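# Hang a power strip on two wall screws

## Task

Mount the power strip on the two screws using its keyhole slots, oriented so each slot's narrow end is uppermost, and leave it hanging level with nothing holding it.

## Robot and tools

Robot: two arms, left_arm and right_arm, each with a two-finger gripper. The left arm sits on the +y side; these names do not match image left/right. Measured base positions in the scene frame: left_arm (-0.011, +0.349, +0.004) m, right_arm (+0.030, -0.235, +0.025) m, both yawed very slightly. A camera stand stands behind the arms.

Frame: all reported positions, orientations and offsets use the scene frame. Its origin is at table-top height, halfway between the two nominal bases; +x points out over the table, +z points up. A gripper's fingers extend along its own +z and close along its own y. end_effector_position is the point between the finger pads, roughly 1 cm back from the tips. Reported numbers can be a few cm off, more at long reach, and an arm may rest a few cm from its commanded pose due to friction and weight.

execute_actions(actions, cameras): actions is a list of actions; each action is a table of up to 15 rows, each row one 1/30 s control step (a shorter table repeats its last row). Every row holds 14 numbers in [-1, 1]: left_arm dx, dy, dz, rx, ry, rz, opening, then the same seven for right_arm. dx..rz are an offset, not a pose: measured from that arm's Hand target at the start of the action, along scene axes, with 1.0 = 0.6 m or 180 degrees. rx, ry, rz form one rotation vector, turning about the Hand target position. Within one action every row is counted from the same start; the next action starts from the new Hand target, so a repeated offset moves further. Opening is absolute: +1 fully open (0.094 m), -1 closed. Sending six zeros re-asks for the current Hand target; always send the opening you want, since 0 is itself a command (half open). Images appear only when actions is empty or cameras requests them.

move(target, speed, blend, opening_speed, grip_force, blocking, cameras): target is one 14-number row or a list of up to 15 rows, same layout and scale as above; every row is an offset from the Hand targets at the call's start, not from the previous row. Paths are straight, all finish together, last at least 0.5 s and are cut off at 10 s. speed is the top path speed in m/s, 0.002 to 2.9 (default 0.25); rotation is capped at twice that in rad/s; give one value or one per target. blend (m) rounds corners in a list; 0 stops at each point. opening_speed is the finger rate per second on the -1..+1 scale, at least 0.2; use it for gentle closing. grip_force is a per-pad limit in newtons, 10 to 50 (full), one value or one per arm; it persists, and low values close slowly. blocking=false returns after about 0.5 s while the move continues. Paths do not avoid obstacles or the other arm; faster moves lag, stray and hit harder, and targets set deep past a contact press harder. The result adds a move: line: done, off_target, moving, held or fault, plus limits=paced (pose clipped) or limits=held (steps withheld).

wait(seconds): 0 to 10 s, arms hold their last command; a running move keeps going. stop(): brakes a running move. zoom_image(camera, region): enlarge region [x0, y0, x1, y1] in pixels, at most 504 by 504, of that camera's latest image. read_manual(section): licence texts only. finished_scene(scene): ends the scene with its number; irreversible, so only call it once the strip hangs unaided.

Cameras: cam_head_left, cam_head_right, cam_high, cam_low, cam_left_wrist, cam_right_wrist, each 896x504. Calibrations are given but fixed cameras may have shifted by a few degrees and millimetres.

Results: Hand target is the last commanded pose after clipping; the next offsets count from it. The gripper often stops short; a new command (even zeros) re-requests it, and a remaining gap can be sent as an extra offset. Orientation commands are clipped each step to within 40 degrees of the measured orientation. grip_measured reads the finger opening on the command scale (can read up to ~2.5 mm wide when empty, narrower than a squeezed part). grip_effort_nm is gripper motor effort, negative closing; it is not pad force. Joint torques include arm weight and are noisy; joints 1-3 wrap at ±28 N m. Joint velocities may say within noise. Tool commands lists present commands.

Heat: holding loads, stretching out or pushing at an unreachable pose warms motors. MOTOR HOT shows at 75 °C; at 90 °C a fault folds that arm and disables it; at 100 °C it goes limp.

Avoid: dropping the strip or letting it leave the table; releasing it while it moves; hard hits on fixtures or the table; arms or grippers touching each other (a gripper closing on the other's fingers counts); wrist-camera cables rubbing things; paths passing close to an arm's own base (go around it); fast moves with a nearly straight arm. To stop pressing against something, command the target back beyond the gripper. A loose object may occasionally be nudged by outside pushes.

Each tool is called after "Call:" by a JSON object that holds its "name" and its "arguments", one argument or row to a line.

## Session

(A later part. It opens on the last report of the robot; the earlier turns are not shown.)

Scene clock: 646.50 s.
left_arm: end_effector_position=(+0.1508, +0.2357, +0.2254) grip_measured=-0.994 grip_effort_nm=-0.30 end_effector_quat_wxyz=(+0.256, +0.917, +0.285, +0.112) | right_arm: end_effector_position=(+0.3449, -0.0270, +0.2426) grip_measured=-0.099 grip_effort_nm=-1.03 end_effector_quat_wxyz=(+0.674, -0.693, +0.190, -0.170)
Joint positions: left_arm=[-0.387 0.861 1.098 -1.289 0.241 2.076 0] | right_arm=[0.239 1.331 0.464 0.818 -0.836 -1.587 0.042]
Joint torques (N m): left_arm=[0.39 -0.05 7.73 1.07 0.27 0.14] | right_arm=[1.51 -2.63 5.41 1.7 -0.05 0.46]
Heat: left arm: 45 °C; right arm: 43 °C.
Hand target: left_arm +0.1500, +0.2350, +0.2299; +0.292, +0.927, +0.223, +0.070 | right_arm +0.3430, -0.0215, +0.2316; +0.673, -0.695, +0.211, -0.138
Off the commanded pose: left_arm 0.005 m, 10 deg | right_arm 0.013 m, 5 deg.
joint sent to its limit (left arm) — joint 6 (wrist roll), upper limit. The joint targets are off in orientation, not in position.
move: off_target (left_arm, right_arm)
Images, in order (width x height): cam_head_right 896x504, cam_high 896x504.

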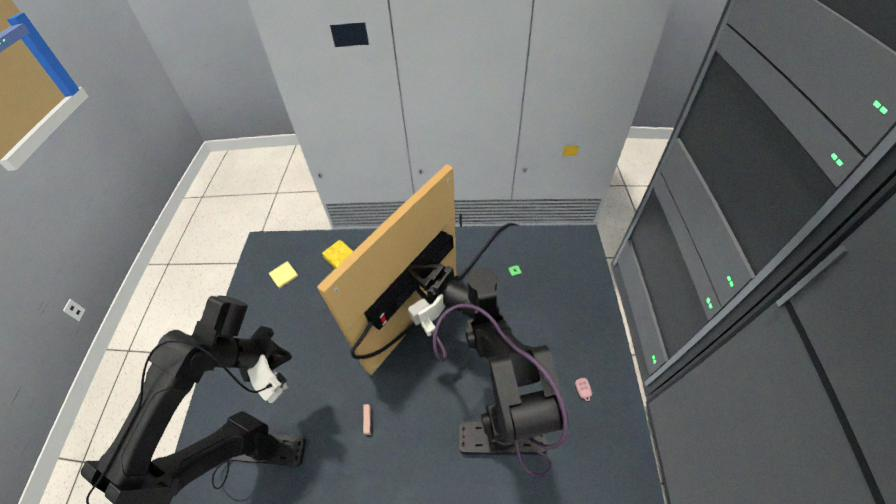

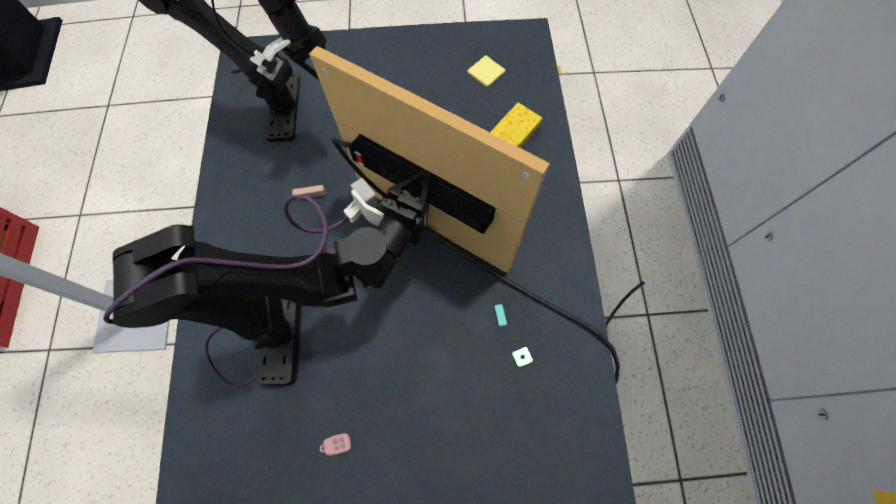

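Call:
{"name": "move", "arguments": {
  "target": [0, 0, 0, 0, 0, 0, -1, -0.0025, -0.0037, 0.0200, -0.0048, -0.0235, -0.0046, -0.5],
  "speed": 0.03,
  "cameras": ["cam_head_right", "cam_high"]
}}

Call:
{"name": "zoom_image", "arguments": {
  "camera": "cam_head_right",
  "region": [350, 290, 400, 340]
}}

Call:
{"name": "zoom_image", "arguments": {
  "camera": "cam_head_right",
  "region": [420, 205, 470, 255]
}}

Scene clock: 651.57 s.
left_arm: end_effector_position=(+0.1508, +0.2357, +0.2254) grip_measured=-0.994 grip_effort_nm=-0.30 end_effector_quat_wxyz=(+0.256, +0.917, +0.285, +0.112) | right_arm: end_effector_position=(+0.3452, -0.0272, +0.2427) grip_measured=-0.099 grip_effort_nm=-1.03 end_effector_quat_wxyz=(+0.673, -0.694, +0.188, -0.174)
Joint positions: left_arm=[-0.387 0.861 1.098 -1.289 0.241 2.076 0] | right_arm=[0.239 1.33 0.464 0.818 -0.835 -1.595 0.042]
Joint torques (N m): left_arm=[0.4 -0.05 7.75 1.07 0.28 0.14] | right_arm=[1.51 -5.44 5.3 1.75 0.12 0.08]
Heat: left arm: 45 °C; right arm: 42 °C.
Hand target: left_arm +0.1500, +0.2350, +0.2299; +0.292, +0.927, +0.223, +0.070 | right_arm +0.3415, -0.0237, +0.2435; +0.674, -0.693, +0.190, -0.170
Off the commanded pose: left_arm 0.005 m, 10 deg | right_arm 0.005 m, 1 deg.
joint sent to its limit (left arm) — joint 6 (wrist roll), upper limit. The joint targets are off in orientation, not in position.
move: off_target (left_arm)
Images, in order (width x height): cam_head_right 896x504, cam_high 896x504.

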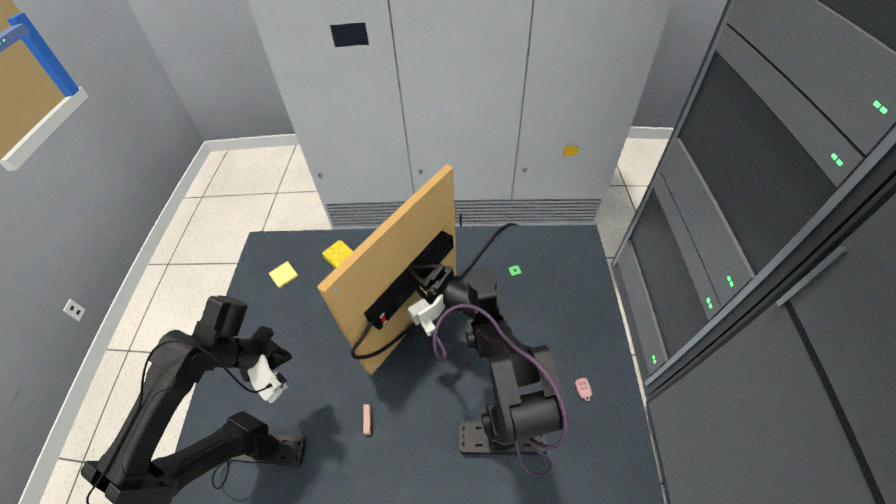

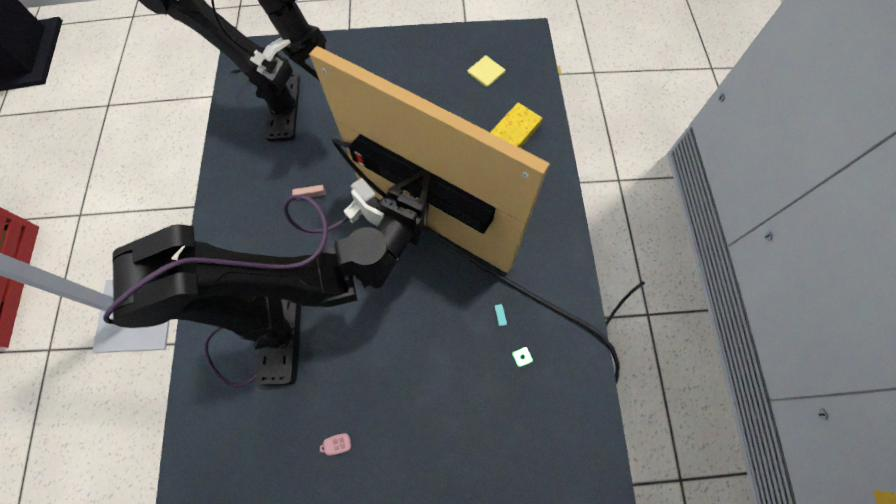

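Scaled by 10.080 from the camera's 896x504 image, which has a finer 1280x720 frame.

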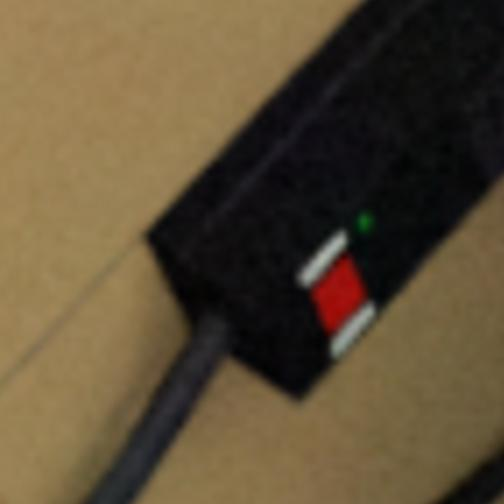

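Scaled by 10.080 from the camera's 896x504 image, which has a finer 1280x720 frame.

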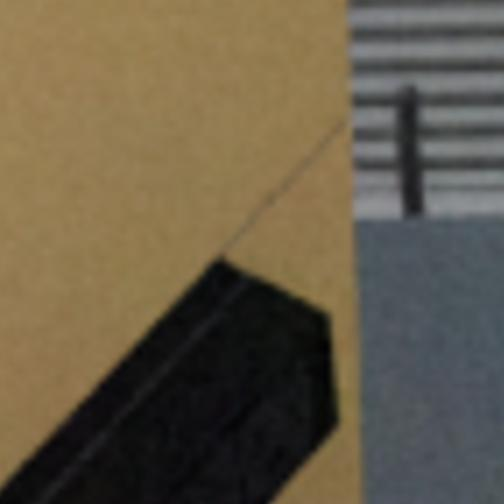

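Call:
{"name": "move", "arguments": {
  "target": [0, 0, 0, 0, 0, 0, -1, 0, 0, 0, 0, 0, 0, 0.5],
  "opening_speed": 0.6,
  "cameras": ["cam_head_right", "cam_high", "cam_right_wrist"]
}}

Call:
{"name": "zoom_image", "arguments": {
  "camera": "cam_head_right",
  "region": [345, 205, 475, 345]
}}

Call:
{"name": "zoom_image", "arguments": {
  "camera": "cam_high",
  "region": [325, 110, 525, 240]
}}

Scene clock: 654.37 s.
left_arm: end_effector_position=(+0.1508, +0.2357, +0.2254) grip_measured=-0.994 grip_effort_nm=-0.30 end_effector_quat_wxyz=(+0.256, +0.917, +0.285, +0.112) | right_arm: end_effector_position=(+0.3442, -0.0248, +0.2399) grip_measured=+0.498 grip_effort_nm=0.10 end_effector_quat_wxyz=(+0.671, -0.696, +0.192, -0.170)
Joint positions: left_arm=[-0.387 0.861 1.098 -1.289 0.241 2.076 0] | right_arm=[0.25 1.33 0.462 0.808 -0.822 -1.595 0.07]
Joint torques (N m): left_arm=[0.4 -0.05 7.73 1.07 0.27 0.14] | right_arm=[0.64 -5.45 5.46 1.88 -0.02 0.12]
Heat: left arm: 45 °C; right arm: 42 °C.
Hand target: left_arm +0.1500, +0.2350, +0.2299; +0.292, +0.927, +0.223, +0.070 | right_arm +0.3415, -0.0237, +0.2436; +0.674, -0.693, +0.190, -0.170
Off the commanded pose: left_arm 0.005 m, 10 deg | right_arm 0.005 m, 0 deg.
joint sent to its limit (left arm) — joint 6 (wrist roll), upper limit. The joint targets are off in orientation, not in position.
move: off_target (left_arm)
camera_calibration:
cam_right_wrist: T_world_to_cam=[[0.0361239, 0.0547551, 0.997846, -0.245562], [0.588277, -0.808331, 0.023059, -0.191972], [0.807852, 0.586177, -0.0614112, -0.158775], [0, 0, 0, 1]] pos_world=[0.250071, -0.0486607, 0.239709]
Images, in order (width x height): cam_head_right 896x504, cam_high 896x504, cam_right_wrist 896x504.

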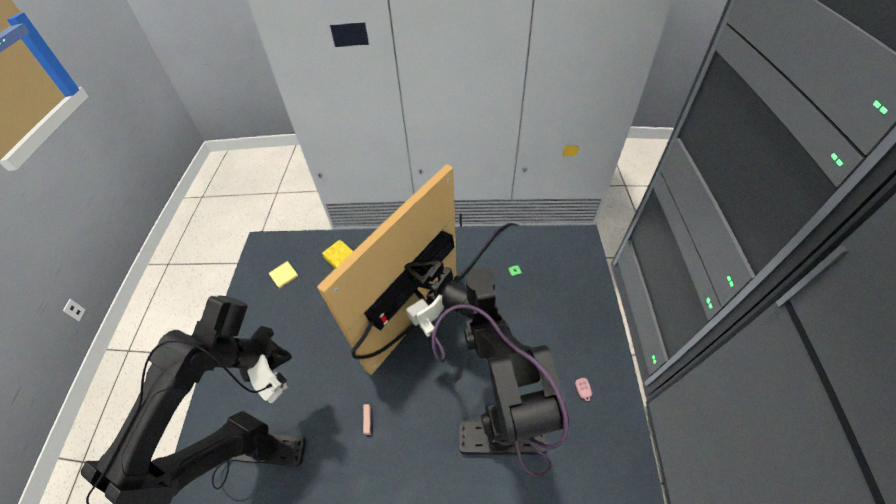

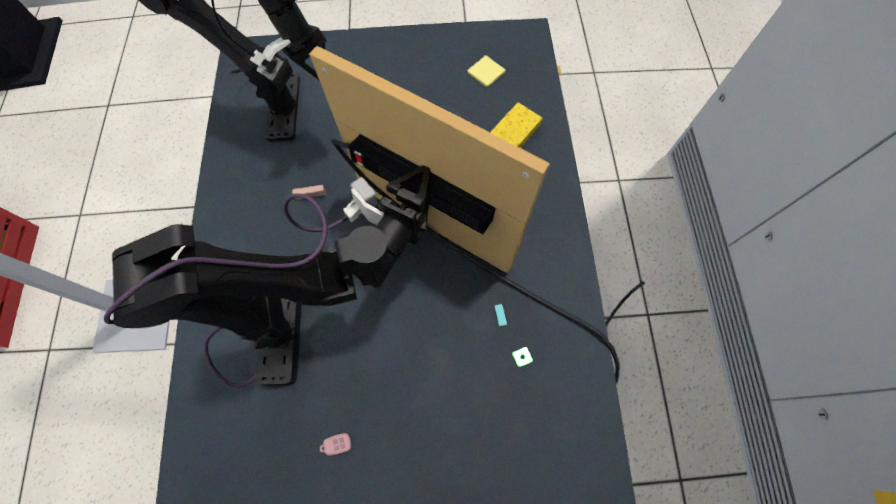

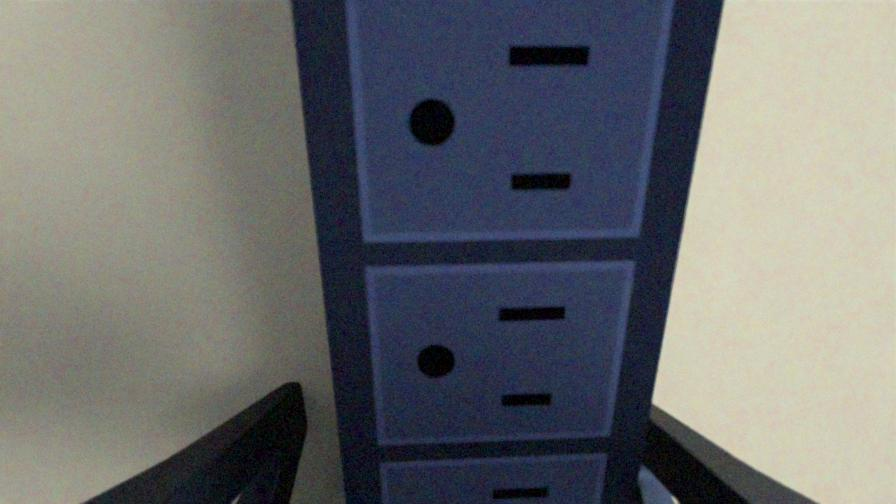

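Scaled by 3.600 from the camera's 896x504 image, which has a finer 1280x720 frame.

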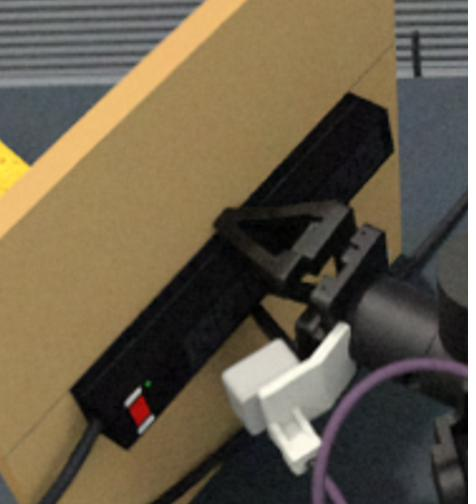

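Scaled by 2.520 from the camera's 896x504 image, which has a finer 1280x720 frame.

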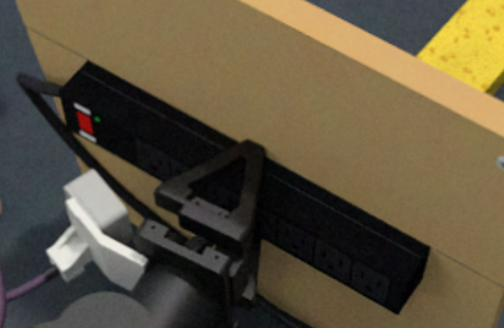

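Call:
{"name": "move", "arguments": {
  "target": [0, 0, 0, 0, 0, 0, -1, -0.0424, -0.0619, 0.002, 0, 0, 0, 0.5],
  "speed": 0.07,
  "cameras": ["cam_head_right", "cam_high", "cam_right_wrist"]
}}

Call:
{"name": "zoom_image", "arguments": {
  "camera": "cam_head_right",
  "region": [345, 205, 475, 345]
}}

Call:
{"name": "zoom_image", "arguments": {
  "camera": "cam_high",
  "region": [325, 110, 525, 240]
}}

Scene clock: 657.77 s.
left_arm: end_effector_position=(+0.1508, +0.2357, +0.2254) grip_measured=-0.994 grip_effort_nm=-0.30 end_effector_quat_wxyz=(+0.256, +0.917, +0.285, +0.112) | right_arm: end_effector_position=(+0.3213, -0.0602, +0.2467) grip_measured=+0.498 grip_effort_nm=0.08 end_effector_quat_wxyz=(+0.674, -0.692, +0.189, -0.178)
Joint positions: left_arm=[-0.387 0.861 1.098 -1.289 0.241 2.076 0] | right_arm=[0.11 1.166 0.38 0.738 -0.956 -1.603 0.07]
Joint torques (N m): left_arm=[0.4 -0.05 7.75 1.06 0.27 0.14] | right_arm=[-0.59 -4.48 5.12 1.61 -0.17 0.07]
Heat: left arm: 45 °C; right arm: 42 °C.
Hand target: left_arm +0.1500, +0.2350, +0.2299; +0.292, +0.927, +0.223, +0.070 | right_arm +0.3160, -0.0608, +0.2448; +0.674, -0.693, +0.190, -0.170
Off the commanded pose: left_arm 0.005 m, 10 deg | right_arm 0.006 m, 1 deg.
joint sent to its limit (left arm) — joint 6 (wrist roll), upper limit. The joint targets are off in orientation, not in position.
move: off_target (left_arm)
camera_calibration:
cam_right_wrist: T_world_to_cam=[[0.0186748, 0.049196, 0.998615, -0.244435], [0.582049, -0.812631, 0.0291489, -0.206919], [0.812939, 0.580698, -0.0438102, -0.125481], [0, 0, 0, 1]] pos_world=[0.22701, -0.0832572, 0.24463]
Images, in order (width x height): cam_head_right 896x504, cam_high 896x504, cam_right_wrist 896x504.

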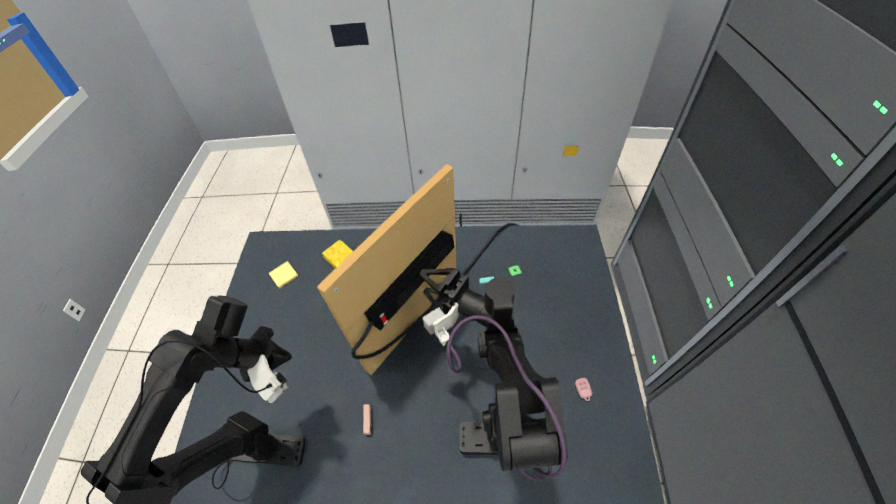

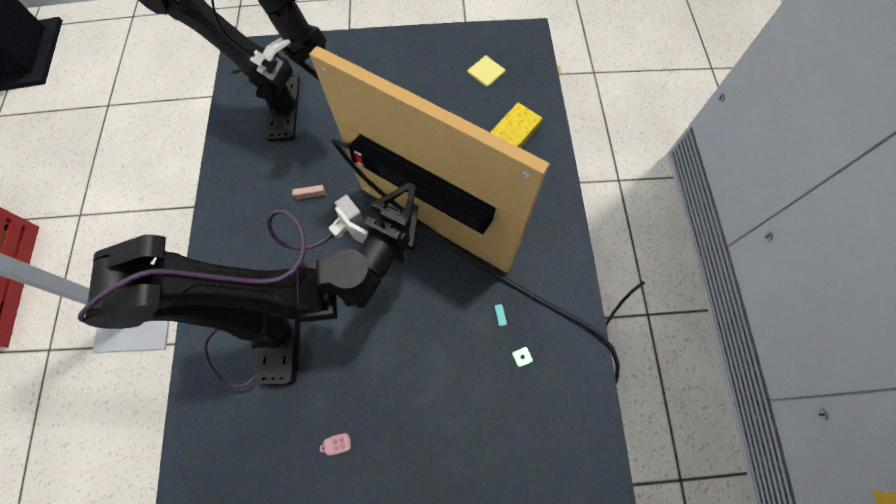

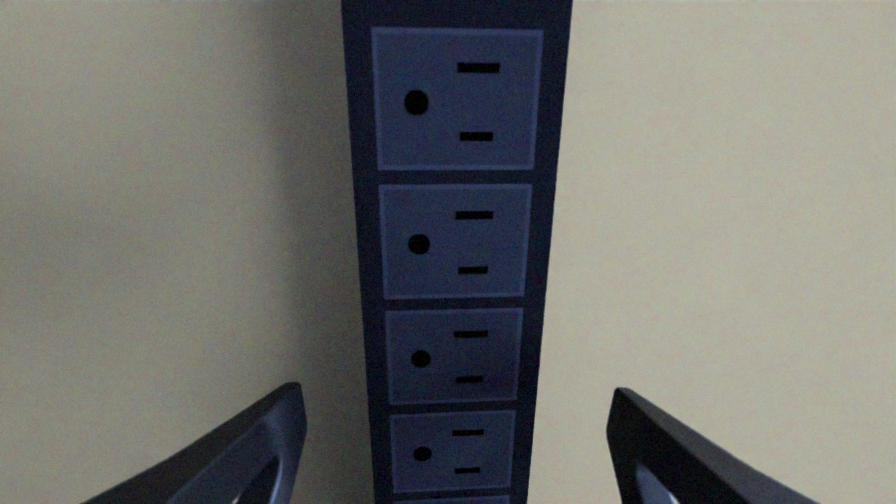

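Scaled by 3.600 from the camera's 896x504 image, which has a finer 1280x720 frame.

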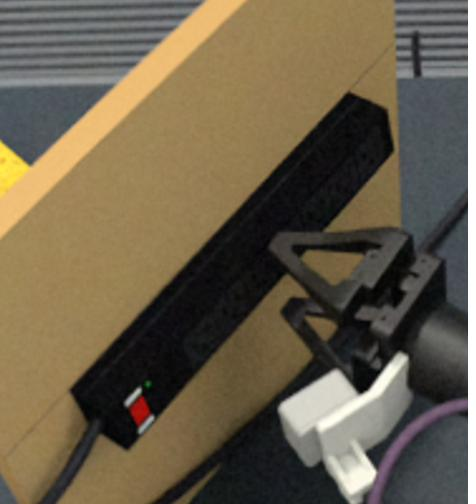

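Scaled by 2.520 from the camera's 896x504 image, which has a finer 1280x720 frame.

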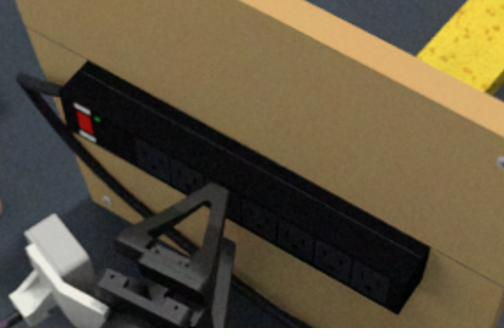

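Call:
{"name": "move", "arguments": {
  "target": [0, 0, 0, 0, 0, 0, -1, -0.0500, -0.0740, 0, 0, 0, 0, 0.5],
  "speed": 0.12,
  "cameras": ["cam_head_right", "cam_high", "cam_head_left", "cam_right_wrist"]
}}

Call:
{"name": "zoom_image", "arguments": {
  "camera": "cam_head_right",
  "region": [345, 205, 475, 345]
}}

Call:
{"name": "zoom_image", "arguments": {
  "camera": "cam_high",
  "region": [325, 110, 525, 240]
}}

Call:
{"name": "zoom_image", "arguments": {
  "camera": "cam_head_left",
  "region": [340, 210, 470, 350]
}}

Scene clock: 660.73 s.
left_arm: end_effector_position=(+0.1508, +0.2357, +0.2254) grip_measured=-0.994 grip_effort_nm=-0.31 end_effector_quat_wxyz=(+0.256, +0.917, +0.285, +0.112) | right_arm: end_effector_position=(+0.2902, -0.1056, +0.2456) grip_measured=+0.498 grip_effort_nm=0.08 end_effector_quat_wxyz=(+0.673, -0.692, +0.189, -0.179)
Joint positions: left_arm=[-0.387 0.861 1.098 -1.289 0.241 2.076 0] | right_arm=[-0.139 0.978 0.306 0.588 -1.203 -1.642 0.07]
Joint torques (N m): left_arm=[0.42 -0.05 7.73 1.07 0.27 0.15] | right_arm=[-0.42 -2.66 5.93 1.4 -0.22 0.06]
Heat: left arm: 45 °C; right arm: 42 °C.
Hand target: left_arm +0.1500, +0.2350, +0.2299; +0.292, +0.927, +0.223, +0.070 | right_arm +0.2860, -0.1052, +0.2448; +0.674, -0.693, +0.190, -0.170
Off the commanded pose: left_arm 0.005 m, 10 deg | right_arm 0.004 m, 1 deg.
joint sent to its limit (left arm) — joint 6 (wrist roll), upper limit. The joint targets are off in orientation, not in position.
move: off_target (left_arm)
camera_calibration:
cam_right_wrist: T_world_to_cam=[[0.0190738, 0.0516231, 0.998484, -0.240364], [0.581057, -0.813275, 0.0309477, -0.225933], [0.81364, 0.579586, -0.0455082, -0.0737953], [0, 0, 0, 1]] pos_world=[0.195907, -0.128566, 0.243634]
Images, in order (width x height): cam_head_left 896x504, cam_head_right 896x504, cam_high 896x504, cam_right_wrist 896x504.

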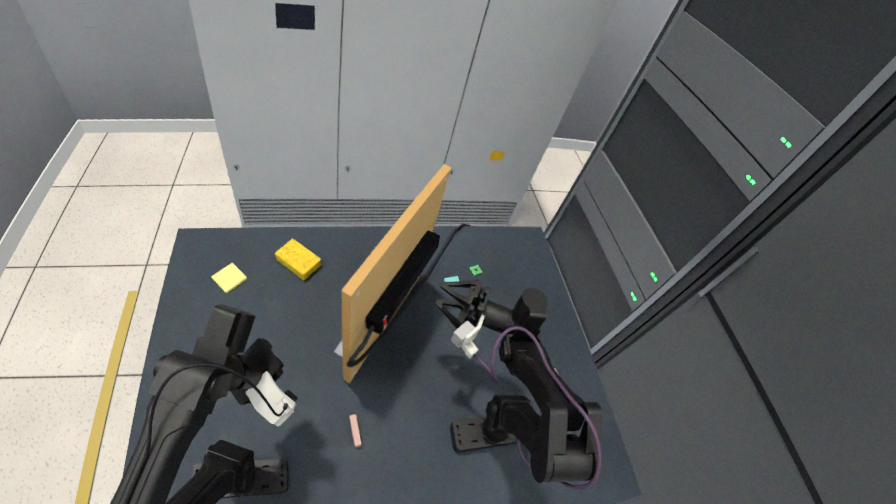

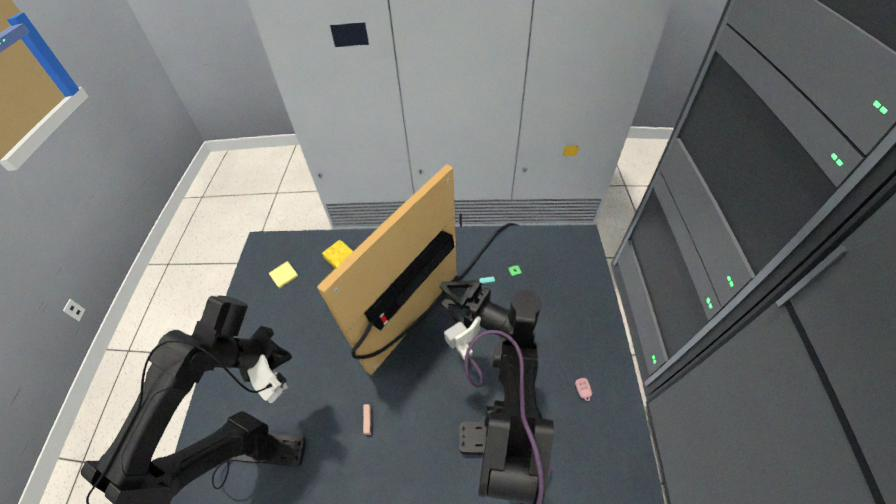

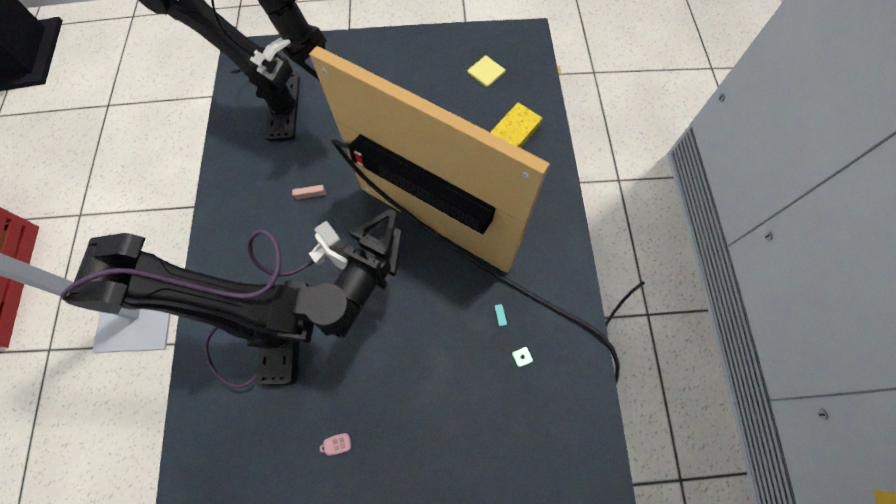

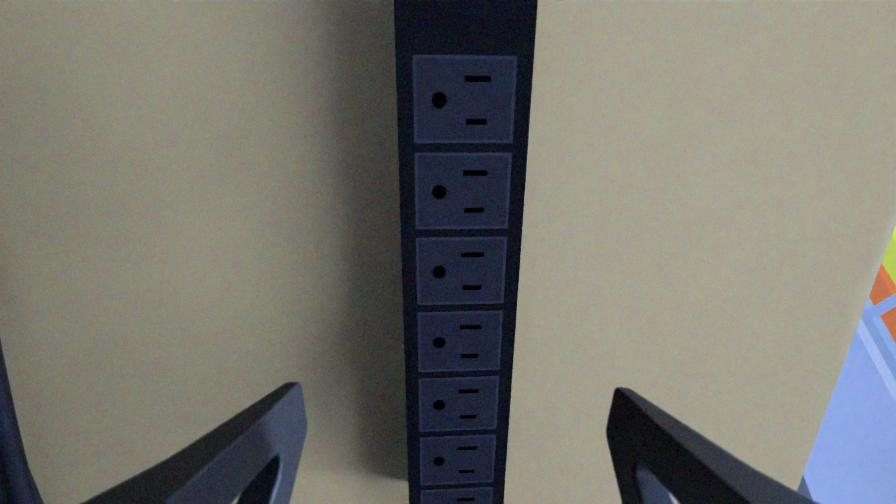

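Scaled by 3.600 from the camera's 896x504 image, which has a finer 1280x720 frame.

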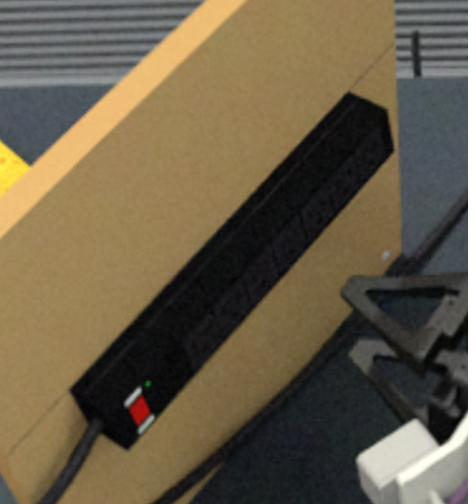

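Scaled by 2.520 from the camera's 896x504 image, which has a finer 1280x720 frame.

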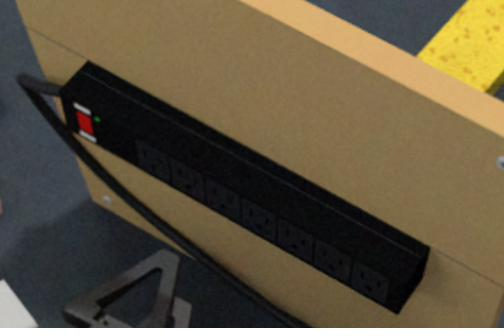

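Scaled by 3.600 from the camera's 896x504 image, which has a finer 1280x720 frame.

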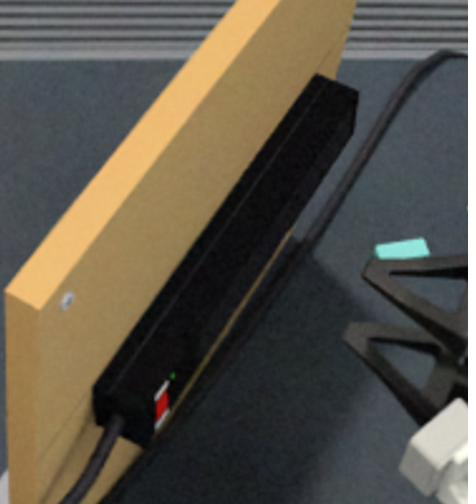

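Call:
{"name": "zoom_image", "arguments": {
  "camera": "cam_head_right",
  "region": [350, 290, 400, 340]
}}

Call:
{"name": "zoom_image", "arguments": {
  "camera": "cam_head_right",
  "region": [420, 205, 470, 255]
}}

Scaled by 10.080 from the camera's 896x504 image, which has a finer 1280x720 frame.

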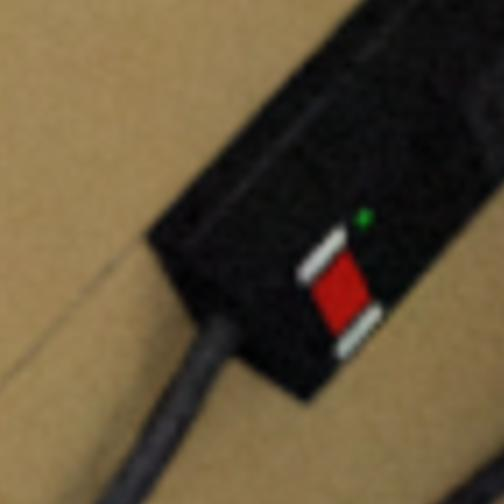

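Scaled by 10.080 from the camera's 896x504 image, which has a finer 1280x720 frame.

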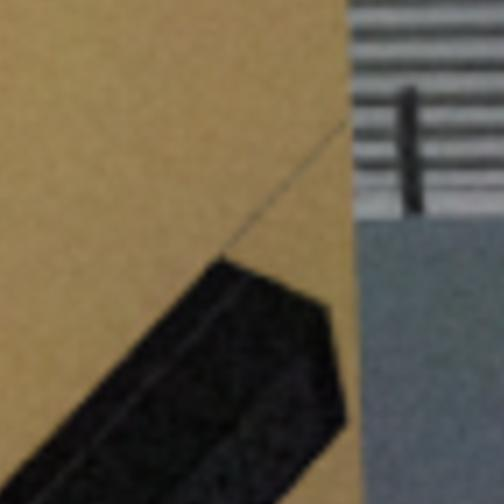

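Call:
{"name": "finished_scene", "arguments": {
  "scene": 2
}}

The scene is finished: the task was done.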